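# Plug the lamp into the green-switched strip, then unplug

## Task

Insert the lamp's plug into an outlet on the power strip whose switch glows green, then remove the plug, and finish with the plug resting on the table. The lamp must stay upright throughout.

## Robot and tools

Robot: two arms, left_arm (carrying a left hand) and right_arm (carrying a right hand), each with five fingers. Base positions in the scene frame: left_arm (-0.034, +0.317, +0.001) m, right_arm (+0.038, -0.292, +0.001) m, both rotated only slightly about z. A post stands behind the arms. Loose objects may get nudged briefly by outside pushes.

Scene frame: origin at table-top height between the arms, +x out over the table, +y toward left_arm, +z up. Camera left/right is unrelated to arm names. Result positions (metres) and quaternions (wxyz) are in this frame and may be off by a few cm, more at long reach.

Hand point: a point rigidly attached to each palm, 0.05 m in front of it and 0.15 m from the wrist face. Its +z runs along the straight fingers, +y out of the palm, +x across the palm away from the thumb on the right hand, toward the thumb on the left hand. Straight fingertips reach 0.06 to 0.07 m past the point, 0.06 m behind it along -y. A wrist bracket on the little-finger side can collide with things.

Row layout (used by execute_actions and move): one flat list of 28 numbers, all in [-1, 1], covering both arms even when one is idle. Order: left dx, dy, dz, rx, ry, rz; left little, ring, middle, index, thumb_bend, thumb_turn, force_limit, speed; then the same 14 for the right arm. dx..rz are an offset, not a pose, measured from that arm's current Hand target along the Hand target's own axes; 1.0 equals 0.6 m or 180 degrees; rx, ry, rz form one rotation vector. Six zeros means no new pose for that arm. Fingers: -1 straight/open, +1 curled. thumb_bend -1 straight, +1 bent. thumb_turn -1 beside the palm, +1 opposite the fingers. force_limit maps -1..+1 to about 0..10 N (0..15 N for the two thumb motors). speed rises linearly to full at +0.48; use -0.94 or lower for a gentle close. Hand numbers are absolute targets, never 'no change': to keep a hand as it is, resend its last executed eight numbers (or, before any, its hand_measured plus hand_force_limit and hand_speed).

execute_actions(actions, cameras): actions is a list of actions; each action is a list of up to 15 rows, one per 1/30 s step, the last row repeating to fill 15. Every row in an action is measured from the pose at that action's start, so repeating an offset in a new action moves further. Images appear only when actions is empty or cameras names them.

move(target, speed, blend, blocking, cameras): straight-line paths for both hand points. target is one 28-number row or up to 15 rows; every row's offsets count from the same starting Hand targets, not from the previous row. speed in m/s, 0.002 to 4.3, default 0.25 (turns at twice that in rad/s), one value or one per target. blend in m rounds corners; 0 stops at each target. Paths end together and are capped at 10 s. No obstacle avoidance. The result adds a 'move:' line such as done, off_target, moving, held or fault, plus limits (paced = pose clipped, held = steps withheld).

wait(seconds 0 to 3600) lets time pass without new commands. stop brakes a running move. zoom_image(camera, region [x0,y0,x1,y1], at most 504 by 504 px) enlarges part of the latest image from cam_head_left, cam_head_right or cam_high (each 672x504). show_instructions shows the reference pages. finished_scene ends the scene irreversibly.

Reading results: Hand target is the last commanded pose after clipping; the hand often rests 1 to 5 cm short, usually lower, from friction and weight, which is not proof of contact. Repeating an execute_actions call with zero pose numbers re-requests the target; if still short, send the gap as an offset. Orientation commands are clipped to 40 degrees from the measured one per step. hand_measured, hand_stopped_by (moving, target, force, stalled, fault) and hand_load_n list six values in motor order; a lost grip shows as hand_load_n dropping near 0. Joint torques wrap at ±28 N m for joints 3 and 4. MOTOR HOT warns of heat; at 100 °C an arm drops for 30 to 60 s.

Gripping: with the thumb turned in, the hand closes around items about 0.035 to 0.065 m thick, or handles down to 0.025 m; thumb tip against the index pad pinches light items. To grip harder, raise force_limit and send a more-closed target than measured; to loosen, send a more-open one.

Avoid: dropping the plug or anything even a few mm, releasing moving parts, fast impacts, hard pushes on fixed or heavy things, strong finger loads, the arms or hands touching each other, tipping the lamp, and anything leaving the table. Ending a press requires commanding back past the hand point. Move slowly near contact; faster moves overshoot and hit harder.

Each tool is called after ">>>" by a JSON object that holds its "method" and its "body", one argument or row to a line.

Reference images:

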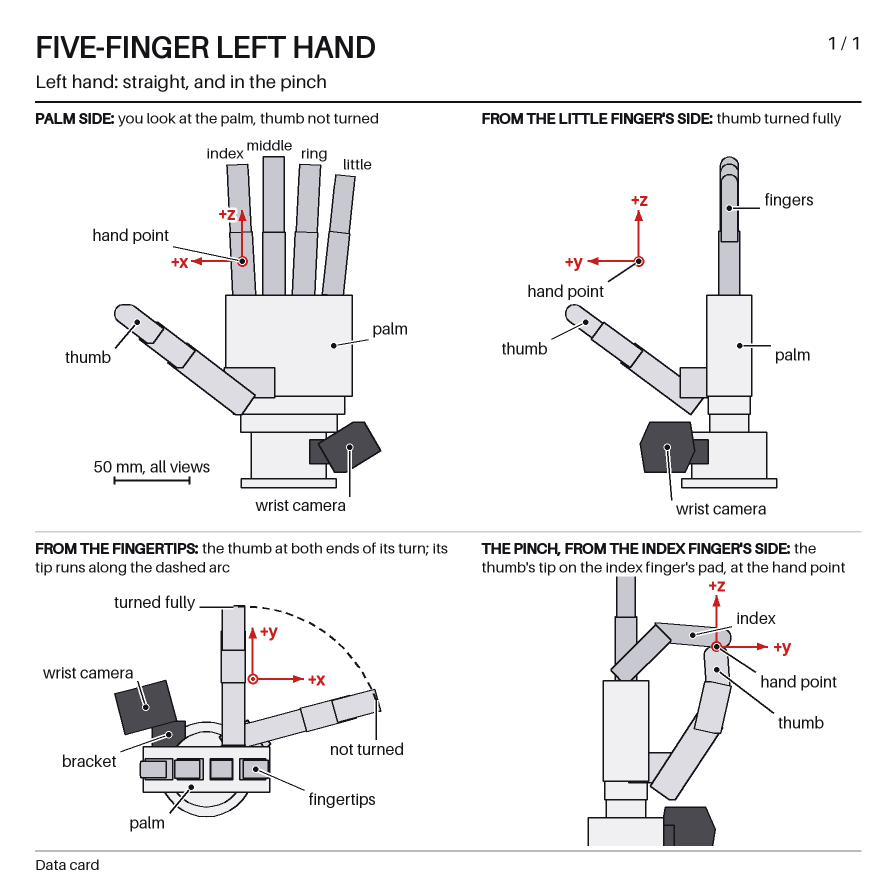

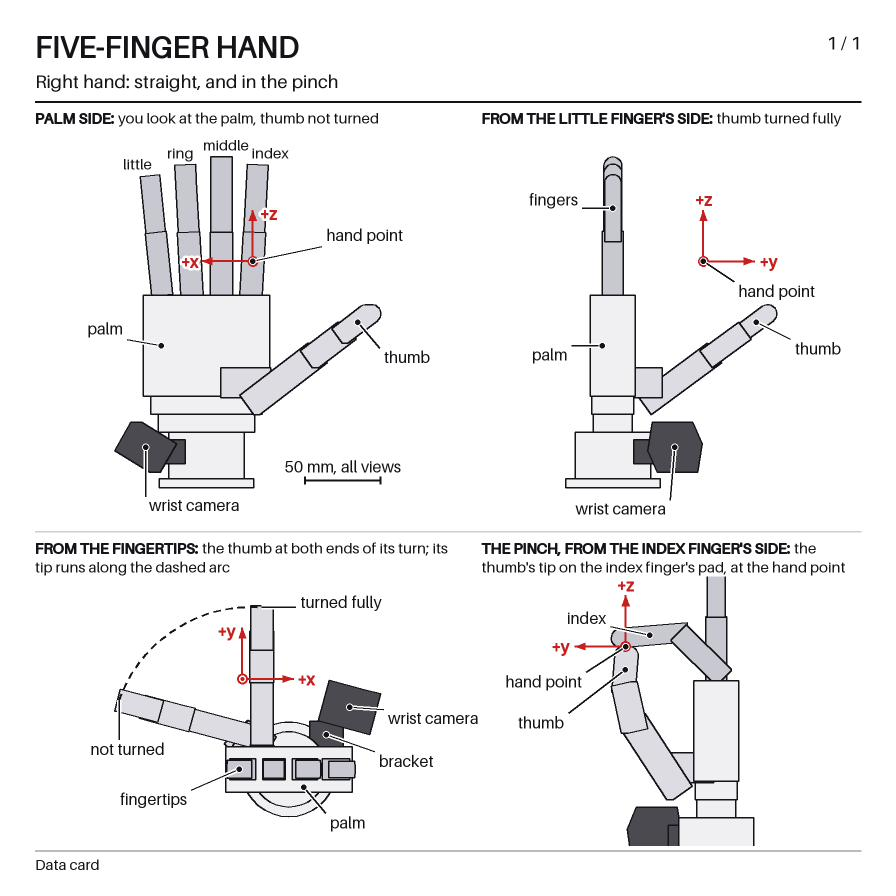

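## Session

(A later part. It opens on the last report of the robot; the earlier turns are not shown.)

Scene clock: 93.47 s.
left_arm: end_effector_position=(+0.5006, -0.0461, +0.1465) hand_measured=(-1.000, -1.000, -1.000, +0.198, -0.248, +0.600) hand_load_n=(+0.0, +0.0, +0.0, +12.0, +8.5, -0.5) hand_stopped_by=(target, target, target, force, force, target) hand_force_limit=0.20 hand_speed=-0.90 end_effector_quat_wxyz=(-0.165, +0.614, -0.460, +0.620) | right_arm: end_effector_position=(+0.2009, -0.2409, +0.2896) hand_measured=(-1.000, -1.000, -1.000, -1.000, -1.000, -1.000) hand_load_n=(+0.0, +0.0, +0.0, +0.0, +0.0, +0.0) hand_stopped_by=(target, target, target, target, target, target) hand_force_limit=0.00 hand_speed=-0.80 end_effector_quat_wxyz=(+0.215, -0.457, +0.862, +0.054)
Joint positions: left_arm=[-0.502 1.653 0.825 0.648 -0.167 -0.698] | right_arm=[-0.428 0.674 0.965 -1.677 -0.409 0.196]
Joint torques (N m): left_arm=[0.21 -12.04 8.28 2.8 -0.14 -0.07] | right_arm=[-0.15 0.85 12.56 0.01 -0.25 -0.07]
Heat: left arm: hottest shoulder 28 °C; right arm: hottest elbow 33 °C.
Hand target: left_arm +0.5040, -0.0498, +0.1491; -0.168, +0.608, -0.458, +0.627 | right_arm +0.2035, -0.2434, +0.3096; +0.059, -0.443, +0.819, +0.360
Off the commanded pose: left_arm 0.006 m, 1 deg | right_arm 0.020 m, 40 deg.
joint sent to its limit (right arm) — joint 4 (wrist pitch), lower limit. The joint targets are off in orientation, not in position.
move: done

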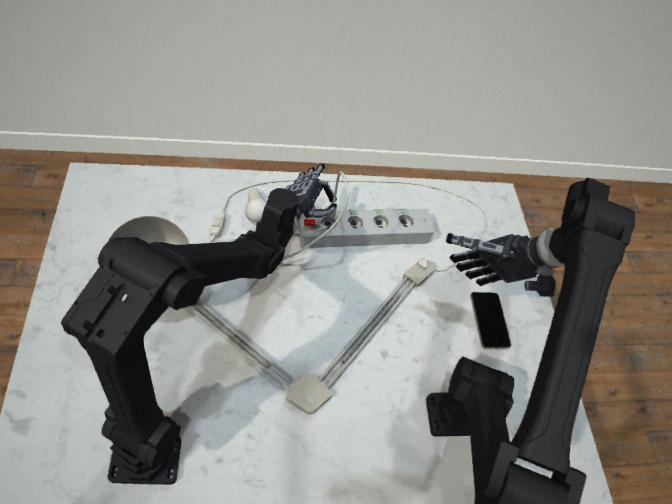

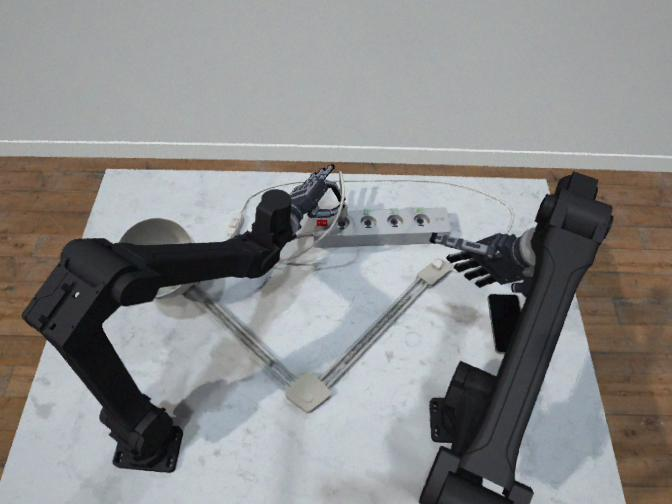

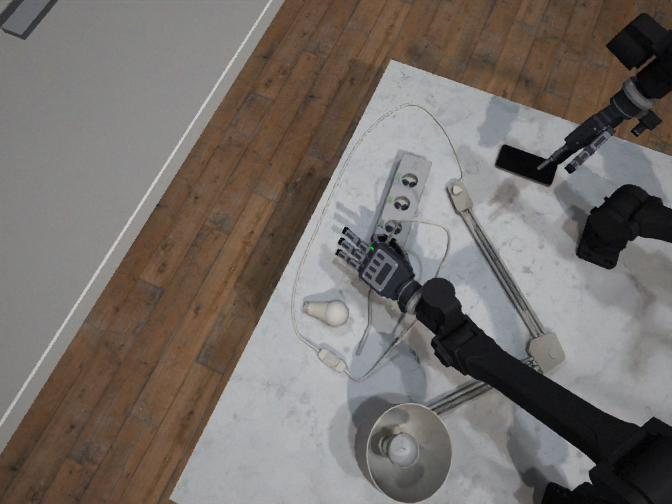

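>>> {"method": "move", "body": {
  "target": [-0.021,0.0148,0.0008,0,0,0,-1,-1,-1,0.5,0.0,0.6,0.2,-0.9,0,0,0,0,0,0,-1,-1,-1,-1,-1,-1,0,-0.8],
  "speed": 0.04,
  "cameras": ["all"]
}}

>>> {"method": "zoom_image", "body": {
  "camera": "cam_head_left",
  "region": [320, 204, 344, 234]
}}

>>> {"method": "zoom_image", "body": {
  "camera": "cam_head_right",
  "region": [330, 204, 354, 234]
}}

>>> {"method": "zoom_image", "body": {
  "camera": "cam_high",
  "region": [360, 200, 420, 260]
}}

Scene clock: 95.07 s.
left_arm: end_effector_position=(+0.4998, -0.0463, +0.1330) hand_measured=(-1.000, -1.000, -1.000, +0.198, -0.248, +0.600) hand_load_n=(+0.0, +0.0, +0.0, +12.0, +8.5, -0.5) hand_stopped_by=(target, target, target, force, force, target) hand_force_limit=0.20 hand_speed=-0.90 end_effector_quat_wxyz=(-0.164, +0.612, -0.461, +0.621) | right_arm: end_effector_position=(+0.2009, -0.2409, +0.2896) hand_measured=(-1.000, -1.000, -1.000, -1.000, -1.000, -1.000) hand_load_n=(+0.0, +0.0, +0.0, +0.0, +0.0, -0.5) hand_stopped_by=(target, target, target, target, target, target) hand_force_limit=0.00 hand_speed=-0.80 end_effector_quat_wxyz=(+0.215, -0.457, +0.862, +0.054)
Joint positions: left_arm=[-0.502 1.685 0.813 0.694 -0.162 -0.696] | right_arm=[-0.428 0.674 0.965 -1.677 -0.409 0.196]
Joint torques (N m): left_arm=[0.91 -12.4 7.49 2.81 0.03 -0.07] | right_arm=[-0.21 0.91 12.57 -0.01 -0.25 -0.07]
Heat: left arm: hottest shoulder 28 °C; right arm: hottest elbow 33 °C.
Hand target: left_arm +0.5040, -0.0449, +0.1343; -0.168, +0.608, -0.458, +0.626 | right_arm +0.2035, -0.2434, +0.3096; +0.059, -0.443, +0.819, +0.360
Off the commanded pose: left_arm 0.005 m, 1 deg | right_arm 0.020 m, 40 deg.
joint sent to its limit (right arm) — joint 4 (wrist pitch), lower limit. The joint targets are off in orientation, not in position.
move: done

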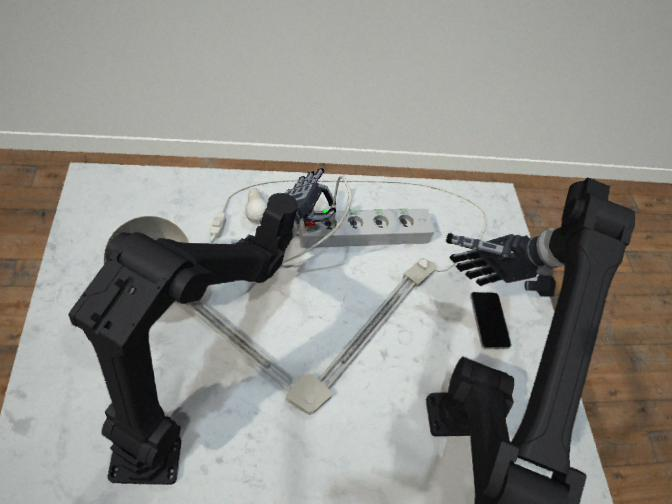

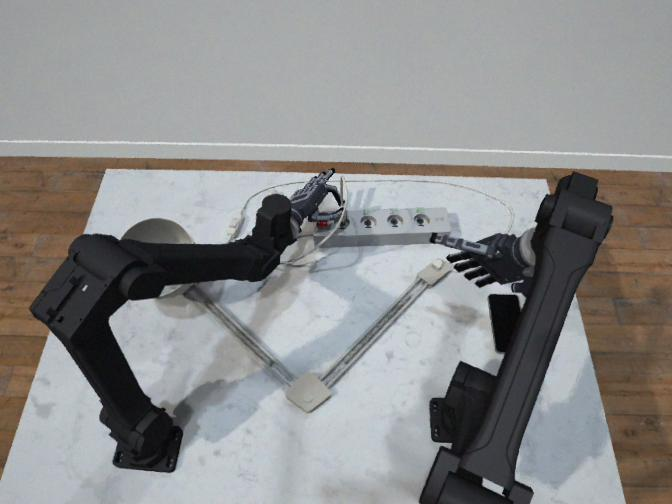

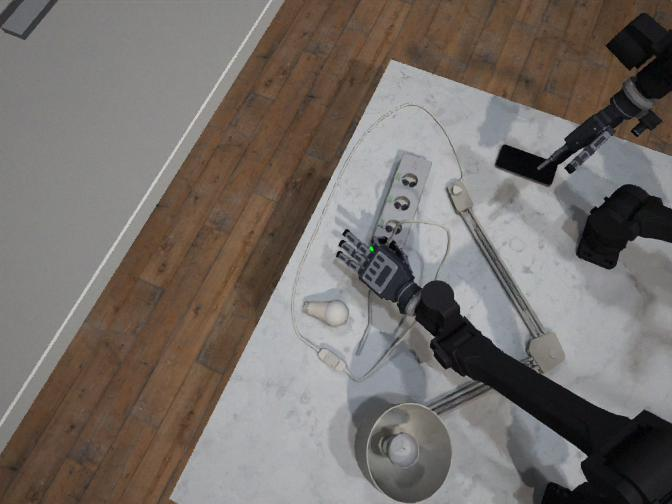

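Scaled by 16.800 from the camera's image (finer frame: 960x720).

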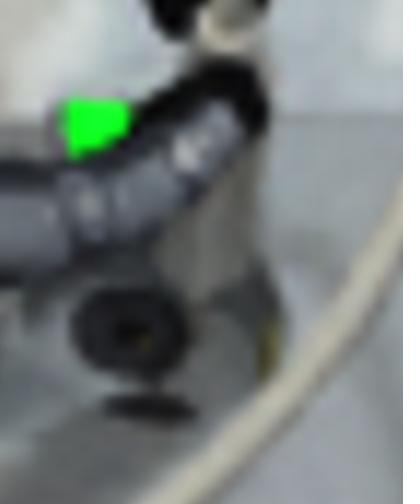

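Scaled by 16.800 from the camera's image (finer frame: 960x720).

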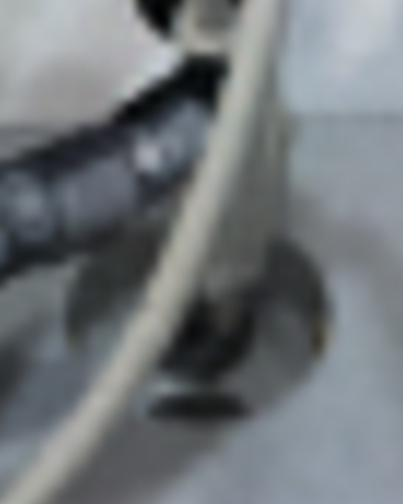

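Scaled by 8.400 from the camera's image (finer frame: 960x720).

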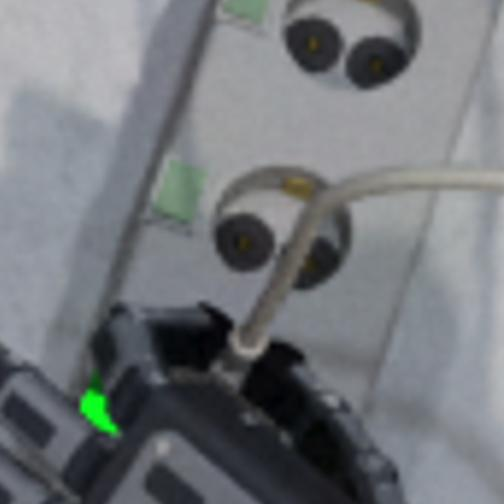

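>>> {"method": "move", "body": {
  "target": [-0.015,0,-0.0023,0,0,0,-1,-1,-1,0.5,0.0,0.6,0.2,-0.9,0,0,0,0,0,0,-1,-1,-1,-1,-1,-1,0,-0.8],
  "speed": 0.04,
  "cameras": ["all"]
}}

>>> {"method": "zoom_image", "body": {
  "camera": "cam_head_left",
  "region": [320, 204, 344, 234]
}}

>>> {"method": "zoom_image", "body": {
  "camera": "cam_head_right",
  "region": [330, 204, 354, 234]
}}

>>> {"method": "zoom_image", "body": {
  "camera": "cam_high",
  "region": [360, 200, 420, 260]
}}

Scene clock: 96.37 s.
left_arm: end_effector_position=(+0.5008, -0.0392, +0.1303) hand_measured=(-1.000, -1.000, -1.000, +0.198, -0.248, +0.600) hand_load_n=(+0.0, +0.0, +0.0, +12.0, +8.5, -0.5) hand_stopped_by=(target, target, target, force, force, target) hand_force_limit=0.20 hand_speed=-0.90 end_effector_quat_wxyz=(-0.164, +0.611, -0.460, +0.623) | right_arm: end_effector_position=(+0.2009, -0.2409, +0.2896) hand_measured=(-1.000, -1.000, -1.000, -1.000, -1.000, -1.000) hand_load_n=(+0.0, +0.0, -0.5, +0.0, +0.0, +0.0) hand_stopped_by=(target, target, target, target, target, target) hand_force_limit=0.00 hand_speed=-0.80 end_effector_quat_wxyz=(+0.215, -0.457, +0.862, +0.054)
Joint positions: left_arm=[-0.487 1.688 0.802 0.713 -0.147 -0.693] | right_arm=[-0.428 0.674 0.965 -1.677 -0.409 0.196]
Joint torques (N m): left_arm=[0.85 -12.04 7.3 2.67 0.02 -0.07] | right_arm=[-0.21 0.79 12.55 0.01 -0.25 -0.07]
Heat: left arm: hottest shoulder 28 °C; right arm: hottest elbow 33 °C.
Hand target: left_arm +0.5046, -0.0376, +0.1292; -0.168, +0.608, -0.458, +0.627 | right_arm +0.2035, -0.2434, +0.3096; +0.059, -0.443, +0.819, +0.360
Off the commanded pose: left_arm 0.004 m, 1 deg | right_arm 0.020 m, 40 deg.
joint sent to its limit (right arm) — joint 4 (wrist pitch), lower limit. The joint targets are off in orientation, not in position.
move: done

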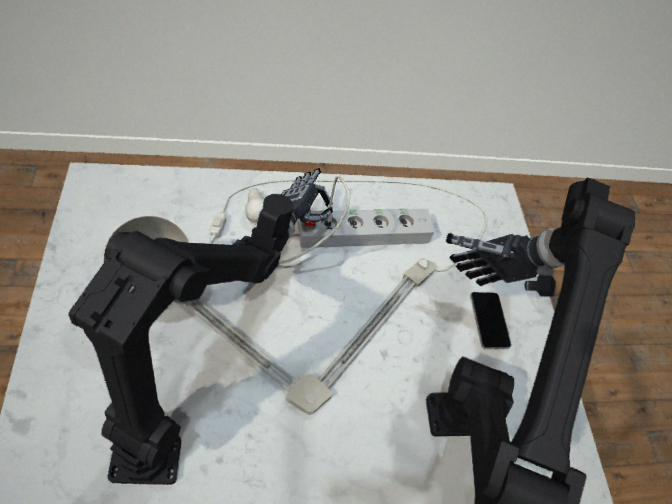

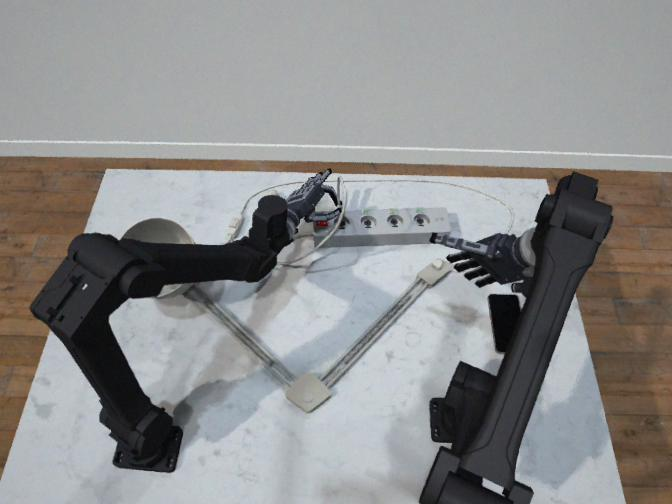

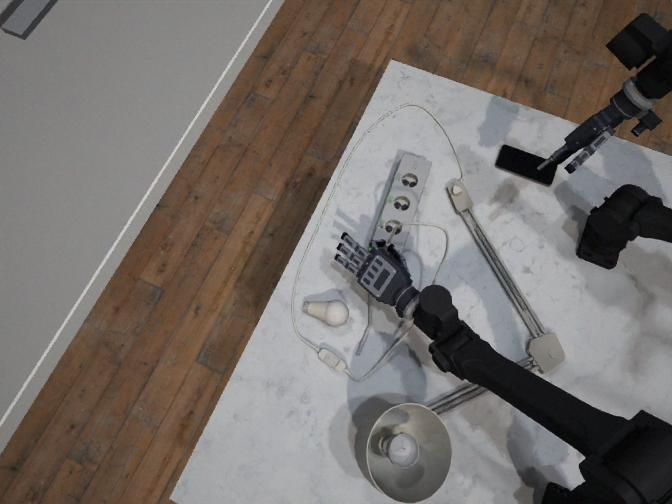

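Scaled by 16.800 from the camera's image (finer frame: 960x720).

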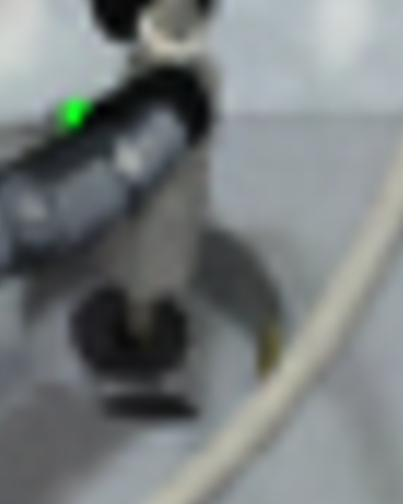

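Scaled by 16.800 from the camera's image (finer frame: 960x720).

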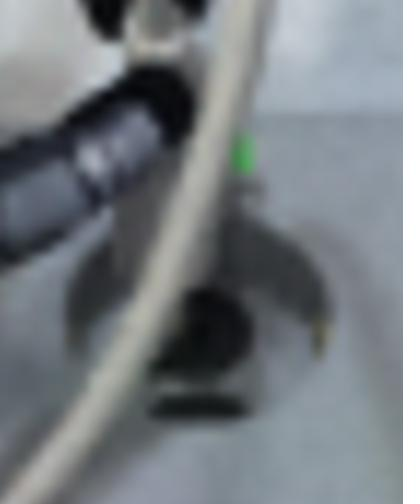

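Scaled by 8.400 from the camera's image (finer frame: 960x720).

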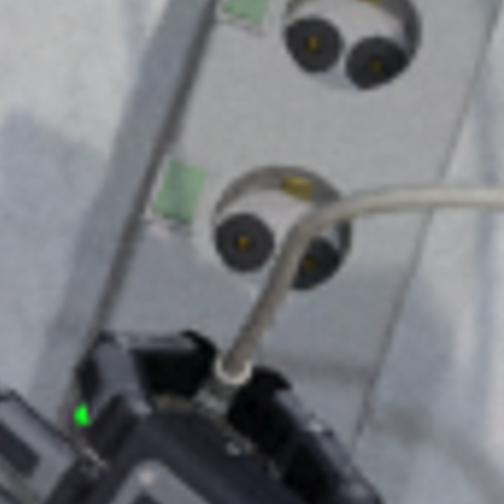

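>>> {"method": "move", "body": {
  "target": [0.0062,0.0122,0.0058,0,0,0,-1,-1,-1,0.5,0.0,0.6,0.2,-0.9,0,0,0,0,0,0,-1,-1,-1,-1,-1,-1,0,-0.8],
  "speed": 0.04,
  "cameras": ["all"]
}}

>>> {"method": "zoom_image", "body": {
  "camera": "cam_head_left",
  "region": [320, 204, 344, 234]
}}

>>> {"method": "zoom_image", "body": {
  "camera": "cam_head_right",
  "region": [330, 204, 354, 234]
}}

>>> {"method": "zoom_image", "body": {
  "camera": "cam_high",
  "region": [360, 200, 420, 260]
}}

Scene clock: 97.50 s.
left_arm: end_effector_position=(+0.5015, -0.0393, +0.1199) hand_measured=(-1.000, -1.000, -1.000, +0.198, -0.248, +0.600) hand_load_n=(+0.0, +0.0, -0.5, +12.0, +8.5, -0.5) hand_stopped_by=(target, target, target, force, force, target) hand_force_limit=0.20 hand_speed=-0.90 end_effector_quat_wxyz=(-0.167, +0.615, -0.461, +0.617) | right_arm: end_effector_position=(+0.2009, -0.2409, +0.2896) hand_measured=(-1.000, -1.000, -1.000, -1.000, -1.000, -1.000) hand_load_n=(+0.0, +0.0, +0.0, +0.0, +0.0, +0.0) hand_stopped_by=(target, target, target, target, target, target) hand_force_limit=0.00 hand_speed=-0.80 end_effector_quat_wxyz=(+0.215, -0.457, +0.862, +0.054)
Joint positions: left_arm=[-0.49 1.708 0.802 0.721 -0.158 -0.693] | right_arm=[-0.428 0.674 0.965 -1.677 -0.409 0.196]
Joint torques (N m): left_arm=[-0.15 -12.45 8.01 2.81 -0.13 -0.1] | right_arm=[-0.15 0.85 12.56 0.02 -0.25 -0.06]
Heat: left arm: hottest shoulder 28 °C; right arm: hottest elbow 33 °C.
Hand target: left_arm +0.5045, -0.0455, +0.1252; -0.168, +0.608, -0.458, +0.627 | right_arm +0.2035, -0.2434, +0.3096; +0.059, -0.443, +0.819, +0.360
Off the commanded pose: left_arm 0.009 m, 1 deg | right_arm 0.020 m, 40 deg.
joint sent to its limit (right arm) — joint 4 (wrist pitch), lower limit. The joint targets are off in orientation, not in position.
move: done

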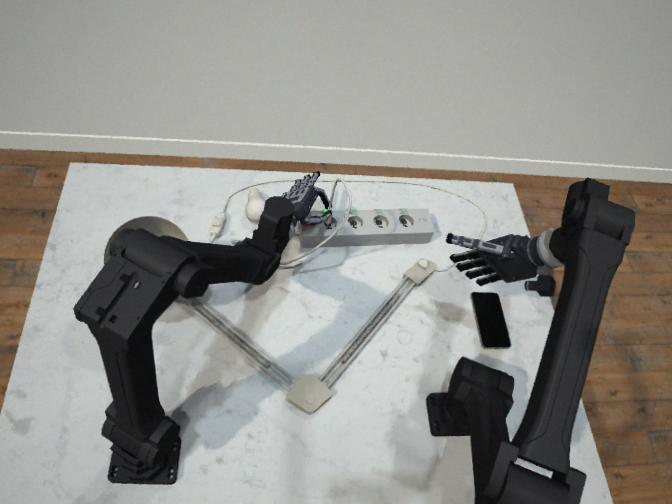

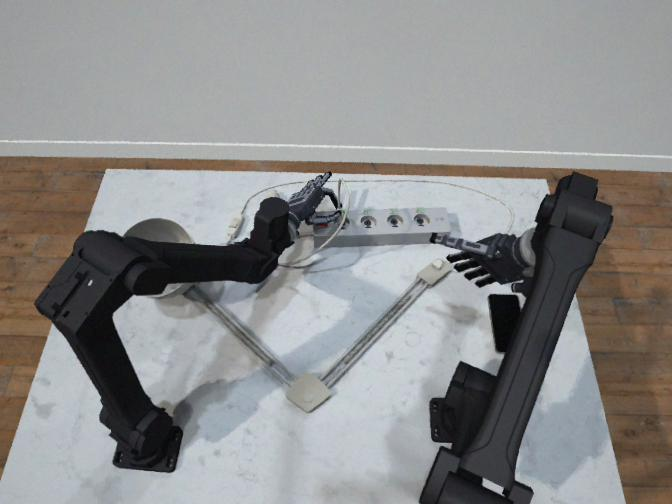

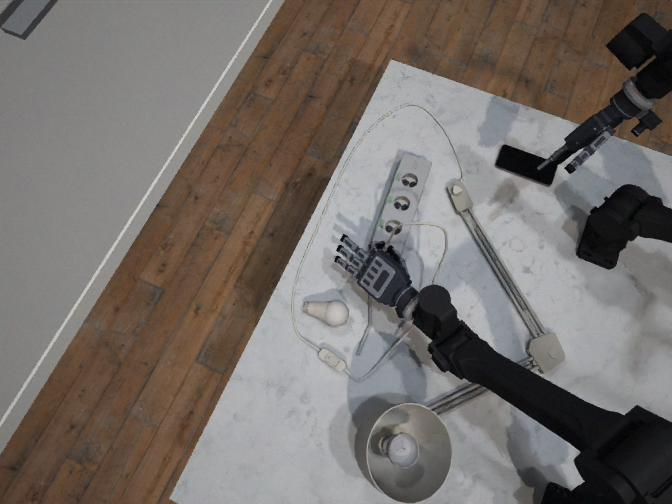

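Scaled by 16.800 from the camera's image (finer frame: 960x720).

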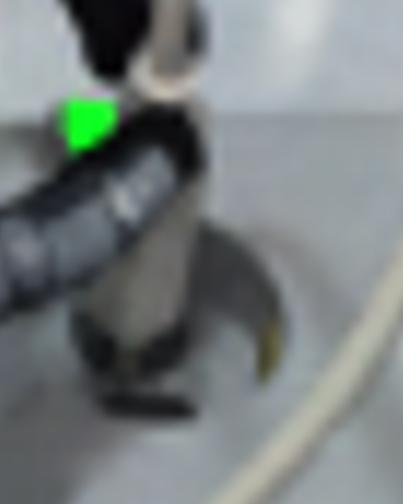

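Scaled by 16.800 from the camera's image (finer frame: 960x720).

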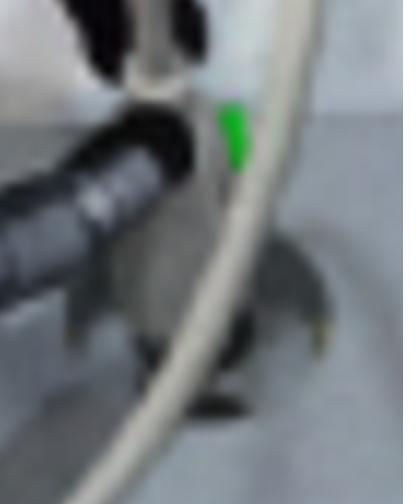

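Scaled by 8.400 from the camera's image (finer frame: 960x720).

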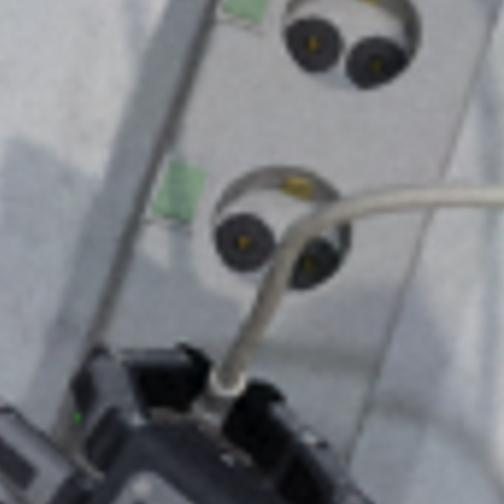

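>>> {"method": "execute_actions", "body": {
  "actions": [
    [[0.0128,0.0088,0.0062,0,0,0,-1,-1,-1,0.5,0.0,0.6,0.2,-0.9,0,0,0,0,0,0,-1,-1,-1,-1,-1,-1,0,-0.8],[0.0128,0.0088,0.0062,0,0,0,-1,-1,-1,0.5,0.0,0.6,0.2,-0.9,0,0,0,0,0,0,-1,-1,-1,-1,-1,-1,0,-0.8],[0.0128,0.0088,0.0062,0,0,0,-1,-1,-1,0.5,0.0,0.6,0.2,-0.9,0,0,0,0,0,0,-1,-1,-1,-1,-1,-1,0,-0.8],[0.0128,0.0088,0.0062,0,0,0,-1,-1,-1,0.5,0.0,0.6,0.2,-0.9,0,0,0,0,0,0,-1,-1,-1,-1,-1,-1,0,-0.8],[-0.0013,-0.0009,-0.0006,0,0,0,-1,-1,-1,0.5,0.0,0.6,0.2,-0.9,0,0,0,0,0,0,-1,-1,-1,-1,-1,-1,0,-0.8]]
  ],
  "cameras": []
}}

Scene clock: 98.90 s.
left_arm: end_effector_position=(+0.4978, -0.0451, +0.1181) hand_measured=(-1.000, -1.000, -1.000, +0.198, -0.248, +0.600) hand_load_n=(+0.0, +0.0, +0.0, +12.0, +8.5, +0.0) hand_stopped_by=(target, target, target, force, force, target) hand_force_limit=0.20 hand_speed=-0.90 end_effector_quat_wxyz=(-0.164, +0.614, -0.464, +0.617) | right_arm: end_effector_position=(+0.2009, -0.2409, +0.2896) hand_measured=(-1.000, -1.000, -1.000, -1.000, -1.000, -1.000) hand_load_n=(+0.0, +0.0, +0.0, +0.0, +0.0, +0.0) hand_stopped_by=(target, target, target, target, target, target) hand_force_limit=0.00 hand_speed=-0.80 end_effector_quat_wxyz=(+0.215, -0.457, +0.862, +0.054)
Joint positions: left_arm=[-0.501 1.711 0.802 0.722 -0.16 -0.693] | right_arm=[-0.428 0.674 0.965 -1.677 -0.409 0.196]
Joint torques (N m): left_arm=[0.97 -12.81 7.84 2.78 -0.02 -0.1] | right_arm=[-0.21 0.79 12.55 0.01 -0.24 -0.06]
Heat: left arm: hottest shoulder 28 °C; right arm: hottest elbow 33 °C.
Hand target: left_arm +0.5045, -0.0445, +0.1252; -0.168, +0.608, -0.458, +0.626 | right_arm +0.2035, -0.2434, +0.3096; +0.059, -0.443, +0.819, +0.360
Off the commanded pose: left_arm 0.010 m, 2 deg | right_arm 0.020 m, 40 deg.
joint sent to its limit (right arm) — joint 4 (wrist pitch), lower limit. The joint targets are off in orientation, not in position.

>>> {"method": "execute_actions", "body": {
  "actions": [
    [[-0.0128,-0.0088,-0.0062,0,0,0,-1,-1,-1,0.5,0.0,0.6,0.2,-0.9,0,0,0,0,0,0,-1,-1,-1,-1,-1,-1,0,-0.8],[-0.0128,-0.0088,-0.0062,0,0,0,-1,-1,-1,0.5,0.0,0.6,0.2,-0.9,0,0,0,0,0,0,-1,-1,-1,-1,-1,-1,0,-0.8],[-0.0026,-0.0018,-0.0012,0,0,0,-1,-1,-1,0.5,0.0,0.6,0.2,-0.9,0,0,0,0,0,0,-1,-1,-1,-1,-1,-1,0,-0.8]]
  ],
  "cameras": ["all"]
}}

>>> {"method": "zoom_image", "body": {
  "camera": "cam_head_left",
  "region": [320, 204, 344, 234]
}}

>>> {"method": "zoom_image", "body": {
  "camera": "cam_head_right",
  "region": [330, 204, 354, 234]
}}

Scene clock: 99.90 s.
left_arm: end_effector_position=(+0.4993, -0.0413, +0.1178) hand_measured=(-1.000, -1.000, -1.000, +0.198, -0.248, +0.600) hand_load_n=(+0.0, +0.0, +0.0, +12.0, +8.5, -0.5) hand_stopped_by=(target, target, target, force, force, target) hand_force_limit=0.20 hand_speed=-0.90 end_effector_quat_wxyz=(-0.165, +0.614, -0.463, +0.618) | right_arm: end_effector_position=(+0.2009, -0.2409, +0.2896) hand_measured=(-1.000, -1.000, -1.000, -1.000, -1.000, -1.000) hand_load_n=(+0.0, +0.0, +0.0, +0.0, +0.0, +0.0) hand_stopped_by=(target, target, target, target, target, target) hand_force_limit=0.00 hand_speed=-0.80 end_effector_quat_wxyz=(+0.215, -0.457, +0.862, +0.054)
Joint positions: left_arm=[-0.493 1.711 0.799 0.726 -0.154 -0.693] | right_arm=[-0.428 0.674 0.965 -1.677 -0.409 0.196]
Joint torques (N m): left_arm=[0.62 -12.92 7.77 2.69 -0.11 -0.09] | right_arm=[-0.15 0.85 12.55 0.01 -0.25 -0.06]
Heat: left arm: hottest shoulder 28 °C; right arm: hottest elbow 33 °C.
Hand target: left_arm +0.5045, -0.0424, +0.1250; -0.168, +0.608, -0.458, +0.626 | right_arm +0.2035, -0.2434, +0.3096; +0.059, -0.443, +0.819, +0.360
Off the commanded pose: left_arm 0.009 m, 1 deg | right_arm 0.020 m, 40 deg.
joint sent to its limit (right arm) — joint 4 (wrist pitch), lower limit. The joint targets are off in orientation, not in position.

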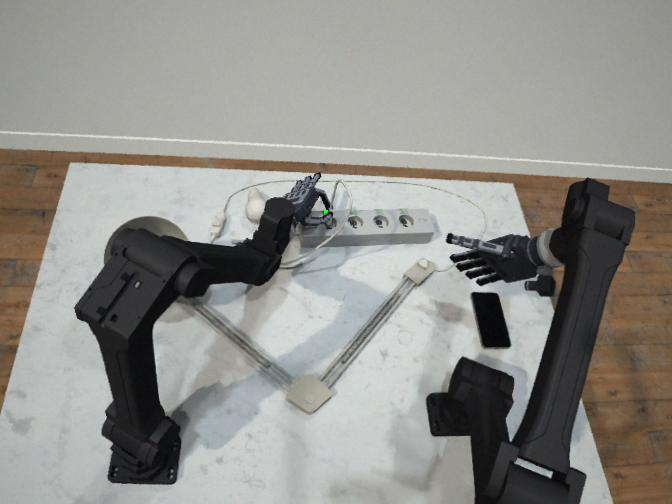

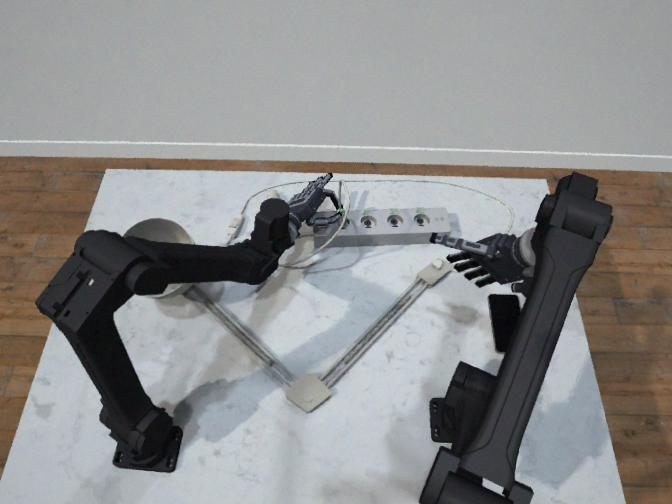

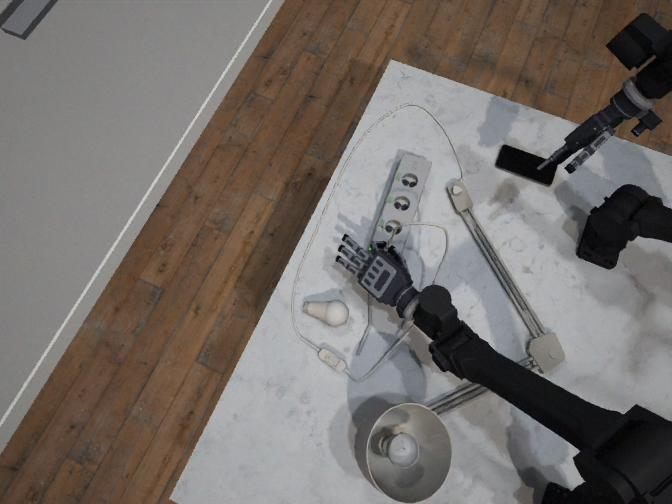

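Scaled by 16.800 from the camera's image (finer frame: 960x720).

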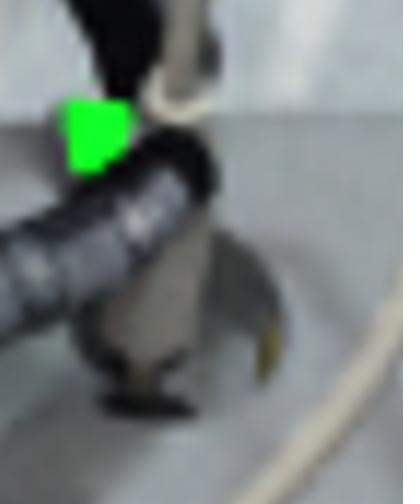

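Scaled by 16.800 from the camera's image (finer frame: 960x720).

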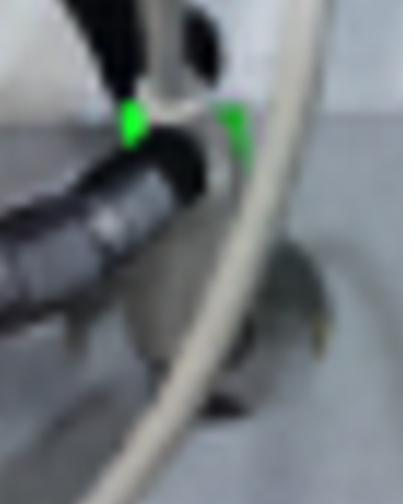

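>>> {"method": "execute_actions", "body": {
  "actions": [
    [[0.0109,0.0075,0.0052,0,0,0,-1,-1,-1,0.5,0.0,0.6,0.2,-0.9,0,0,0,0,0,0,-1,-1,-1,-1,-1,-1,0,-0.8],[0.0109,0.0075,0.0052,0,0,0,-1,-1,-1,0.5,0.0,0.6,0.2,-0.9,0,0,0,0,0,0,-1,-1,-1,-1,-1,-1,0,-0.8],[0.0014,0.001,0.0007,0,0,0,-1,-1,-1,0.5,0.0,0.6,0.2,-0.9,0,0,0,0,0,0,-1,-1,-1,-1,-1,-1,0,-0.8]]
  ],
  "cameras": ["cam_head_left","cam_head_right"]
}}

>>> {"method": "zoom_image", "body": {
  "camera": "cam_head_left",
  "region": [320, 204, 344, 234]
}}

>>> {"method": "zoom_image", "body": {
  "camera": "cam_head_right",
  "region": [330, 204, 354, 234]
}}

Scene clock: 101.03 s.
left_arm: end_effector_position=(+0.4990, -0.0420, +0.1178) hand_measured=(-1.000, -1.000, -1.000, +0.198, -0.248, +0.600) hand_load_n=(+0.0, +0.0, +0.0, +12.0, +9.0, -0.5) hand_stopped_by=(target, target, target, force, force, target) hand_force_limit=0.20 hand_speed=-0.90 end_effector_quat_wxyz=(-0.166, +0.614, -0.463, +0.617) | right_arm: end_effector_position=(+0.2009, -0.2409, +0.2896) hand_measured=(-1.000, -1.000, -1.000, -1.000, -1.000, -1.000) hand_load_n=(+0.0, +0.0, +0.0, +0.0, +0.0, -0.5) hand_stopped_by=(target, target, target, target, target, target) hand_force_limit=0.00 hand_speed=-0.80 end_effector_quat_wxyz=(+0.215, -0.457, +0.862, +0.054)
Joint positions: left_arm=[-0.495 1.711 0.799 0.726 -0.159 -0.693] | right_arm=[-0.428 0.674 0.965 -1.677 -0.409 0.196]
Joint torques (N m): left_arm=[0.67 -12.86 7.94 2.66 0.01 -0.09] | right_arm=[-0.21 0.91 12.56 0.01 -0.24 -0.06]
Heat: left arm: hottest shoulder 28 °C; right arm: hottest elbow 33 °C.
Hand target: left_arm +0.5044, -0.0436, +0.1250; -0.168, +0.608, -0.458, +0.626 | right_arm +0.2035, -0.2434, +0.3096; +0.059, -0.443, +0.819, +0.360
Off the commanded pose: left_arm 0.009 m, 1 deg | right_arm 0.020 m, 40 deg.
joint sent to its limit (right arm) — joint 4 (wrist pitch), lower limit. The joint targets are off in orientation, not in position.

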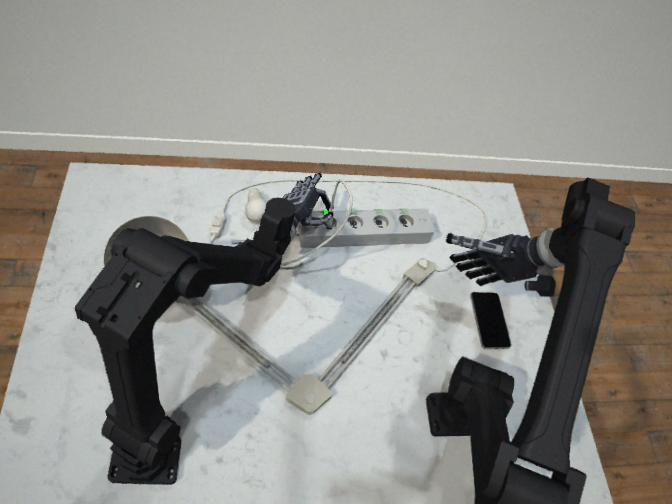

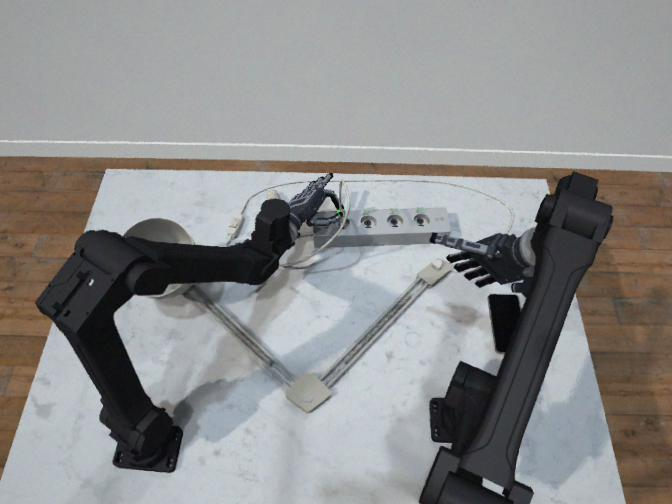

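Scaled by 16.800 from the camera's image (finer frame: 960x720).

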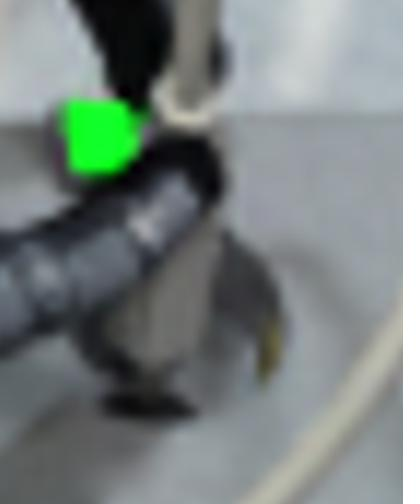

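Scaled by 16.800 from the camera's image (finer frame: 960x720).

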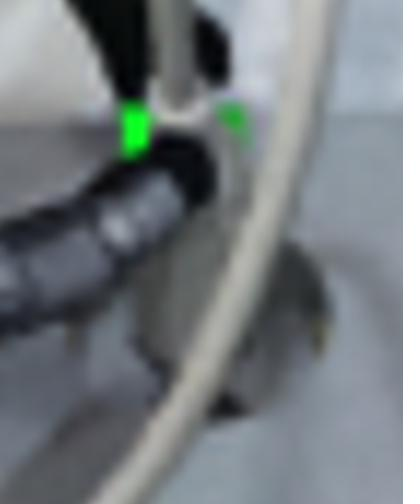

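>>> {"method": "execute_actions", "body": {
  "actions": [
    [[0.0141,0.0096,0.0068,0,0,0,-1,-1,-1,0.5,0.0,0.6,0.2,-0.9,0,0,0,0,0,0,-1,-1,-1,-1,-1,-1,0,-0.8],[0.0141,0.0096,0.0068,0,0,0,-1,-1,-1,0.5,0.0,0.6,0.2,-0.9,0,0,0,0,0,0,-1,-1,-1,-1,-1,-1,0,-0.8],[0.0014,0.001,0.0007,0,0,0,-1,-1,-1,0.5,0.0,0.6,0.2,-0.9,0,0,0,0,0,0,-1,-1,-1,-1,-1,-1,0,-0.8]]
  ],
  "cameras": ["cam_head_left","cam_head_right"]
}}

>>> {"method": "zoom_image", "body": {
  "camera": "cam_head_left",
  "region": [320, 204, 344, 234]
}}

>>> {"method": "zoom_image", "body": {
  "camera": "cam_head_right",
  "region": [330, 204, 354, 234]
}}

Scene clock: 101.97 s.
left_arm: end_effector_position=(+0.4978, -0.0438, +0.1178) hand_measured=(-1.000, -1.000, -1.000, +0.198, -0.248, +0.600) hand_load_n=(+0.0, +0.0, +0.0, +12.0, +8.5, -0.5) hand_stopped_by=(target, target, target, force, force, target) hand_force_limit=0.20 hand_speed=-0.90 end_effector_quat_wxyz=(-0.165, +0.614, -0.463, +0.617) | right_arm: end_effector_position=(+0.2009, -0.2409, +0.2896) hand_measured=(-1.000, -1.000, -1.000, -1.000, -1.000, -1.000) hand_load_n=(+0.0, +0.0, +0.0, +0.0, +0.0, +0.0) hand_stopped_by=(target, target, target, target, target, target) hand_force_limit=0.00 hand_speed=-0.80 end_effector_quat_wxyz=(+0.215, -0.457, +0.862, +0.054)
Joint positions: left_arm=[-0.499 1.711 0.799 0.726 -0.16 -0.693] | right_arm=[-0.428 0.674 0.965 -1.677 -0.409 0.196]
Joint torques (N m): left_arm=[0.79 -12.81 8.09 2.63 0 -0.1] | right_arm=[-0.21 0.79 12.56 0.01 -0.24 -0.06]
Heat: left arm: hottest shoulder 28 °C; right arm: hottest elbow 33 °C.
Hand target: left_arm +0.5044, -0.0447, +0.1252; -0.168, +0.608, -0.458, +0.627 | right_arm +0.2035, -0.2434, +0.3096; +0.059, -0.443, +0.819, +0.360
Off the commanded pose: left_arm 0.010 m, 1 deg | right_arm 0.020 m, 40 deg.
joint sent to its limit (right arm) — joint 4 (wrist pitch), lower limit. The joint targets are off in orientation, not in position.

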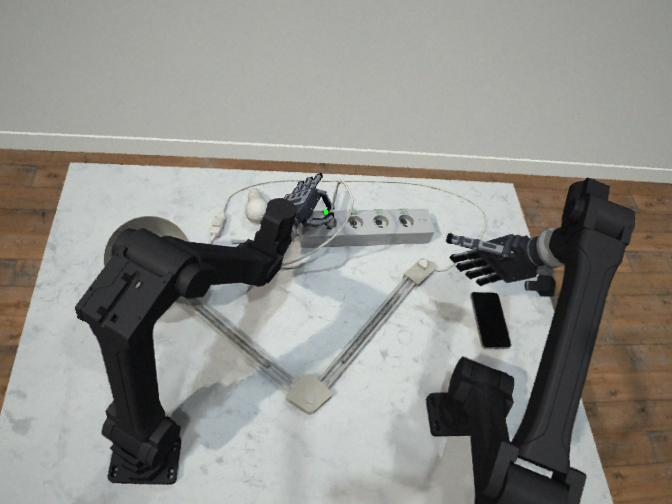

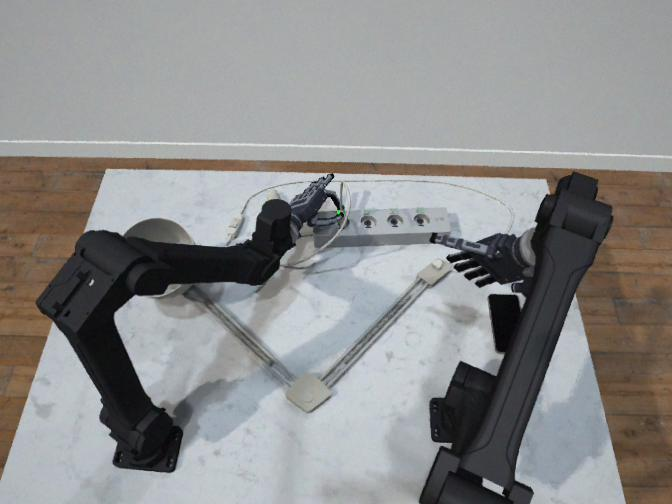

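Scaled by 16.800 from the camera's image (finer frame: 960x720).

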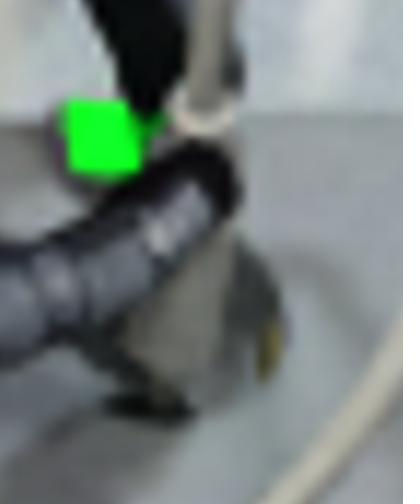

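Scaled by 16.800 from the camera's image (finer frame: 960x720).

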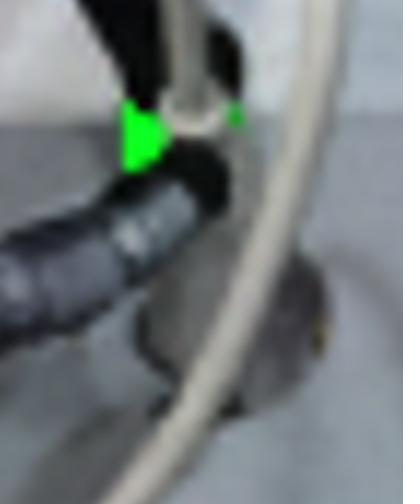

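>>> {"method": "move", "body": {
  "target": [-0.009,0.008,0.0075,0,0,0,-1,-1,-1,0.5,0.0,0.6,0.2,-0.9,0,0,0,0,0,0,-1,-1,-1,-1,-1,-1,0,-0.8],
  "speed": 0.03,
  "cameras": ["cam_head_left","cam_head_right"]
}}

>>> {"method": "zoom_image", "body": {
  "camera": "cam_head_left",
  "region": [320, 204, 344, 234]
}}

>>> {"method": "zoom_image", "body": {
  "camera": "cam_head_right",
  "region": [330, 204, 354, 234]
}}

Scene clock: 105.97 s.
left_arm: end_effector_position=(+0.4985, -0.0440, +0.1089) hand_measured=(-1.000, -1.000, -1.000, +0.198, -0.248, +0.600) hand_load_n=(+0.0, +0.0, +0.0, +12.0, +8.5, -0.5) hand_stopped_by=(target, target, target, force, force, target) hand_force_limit=0.20 hand_speed=-0.90 end_effector_quat_wxyz=(-0.164, +0.615, -0.465, +0.615) | right_arm: end_effector_position=(+0.2009, -0.2409, +0.2896) hand_measured=(-1.000, -1.000, -1.000, -1.000, -1.000, -1.000) hand_load_n=(+0.0, +0.0, +0.0, +0.0, +0.0, +0.0) hand_stopped_by=(target, target, target, target, target, target) hand_force_limit=0.00 hand_speed=-0.80 end_effector_quat_wxyz=(+0.215, -0.457, +0.862, +0.054)
Joint positions: left_arm=[-0.498 1.732 0.799 0.74 -0.157 -0.693] | right_arm=[-0.428 0.674 0.965 -1.677 -0.409 0.196]
Joint torques (N m): left_arm=[1.03 -12.57 8.39 2.82 0.02 -0.09] | right_arm=[-0.21 0.85 12.56 0.01 -0.24 -0.06]
Heat: left arm: hottest shoulder 28 °C; right arm: hottest elbow 33 °C.
Hand target: left_arm +0.5080, -0.0447, +0.1173; -0.168, +0.608, -0.458, +0.626 | right_arm +0.2035, -0.2434, +0.3096; +0.059, -0.443, +0.819, +0.360
Off the commanded pose: left_arm 0.013 m, 2 deg | right_arm 0.020 m, 40 deg.
joint sent to its limit (right arm) — joint 4 (wrist pitch), lower limit. The joint targets are off in orientation, not in position.
move: off_target (left_arm)

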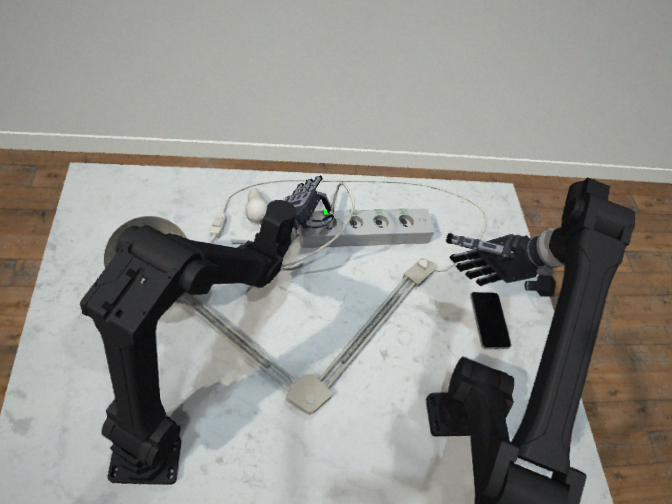

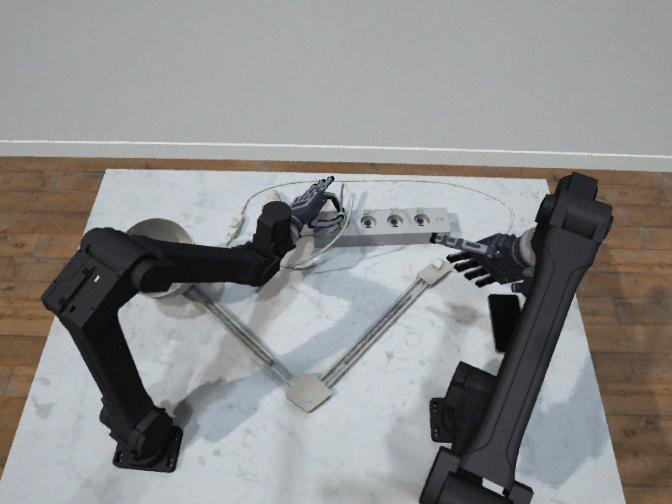

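Scaled by 16.800 from the camera's image (finer frame: 960x720).

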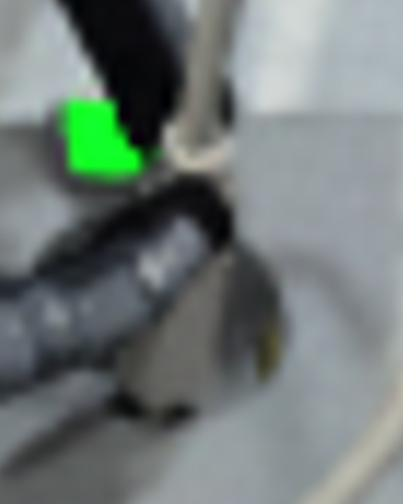

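Scaled by 16.800 from the camera's image (finer frame: 960x720).

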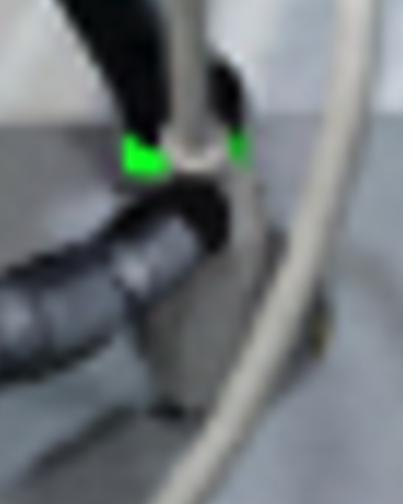

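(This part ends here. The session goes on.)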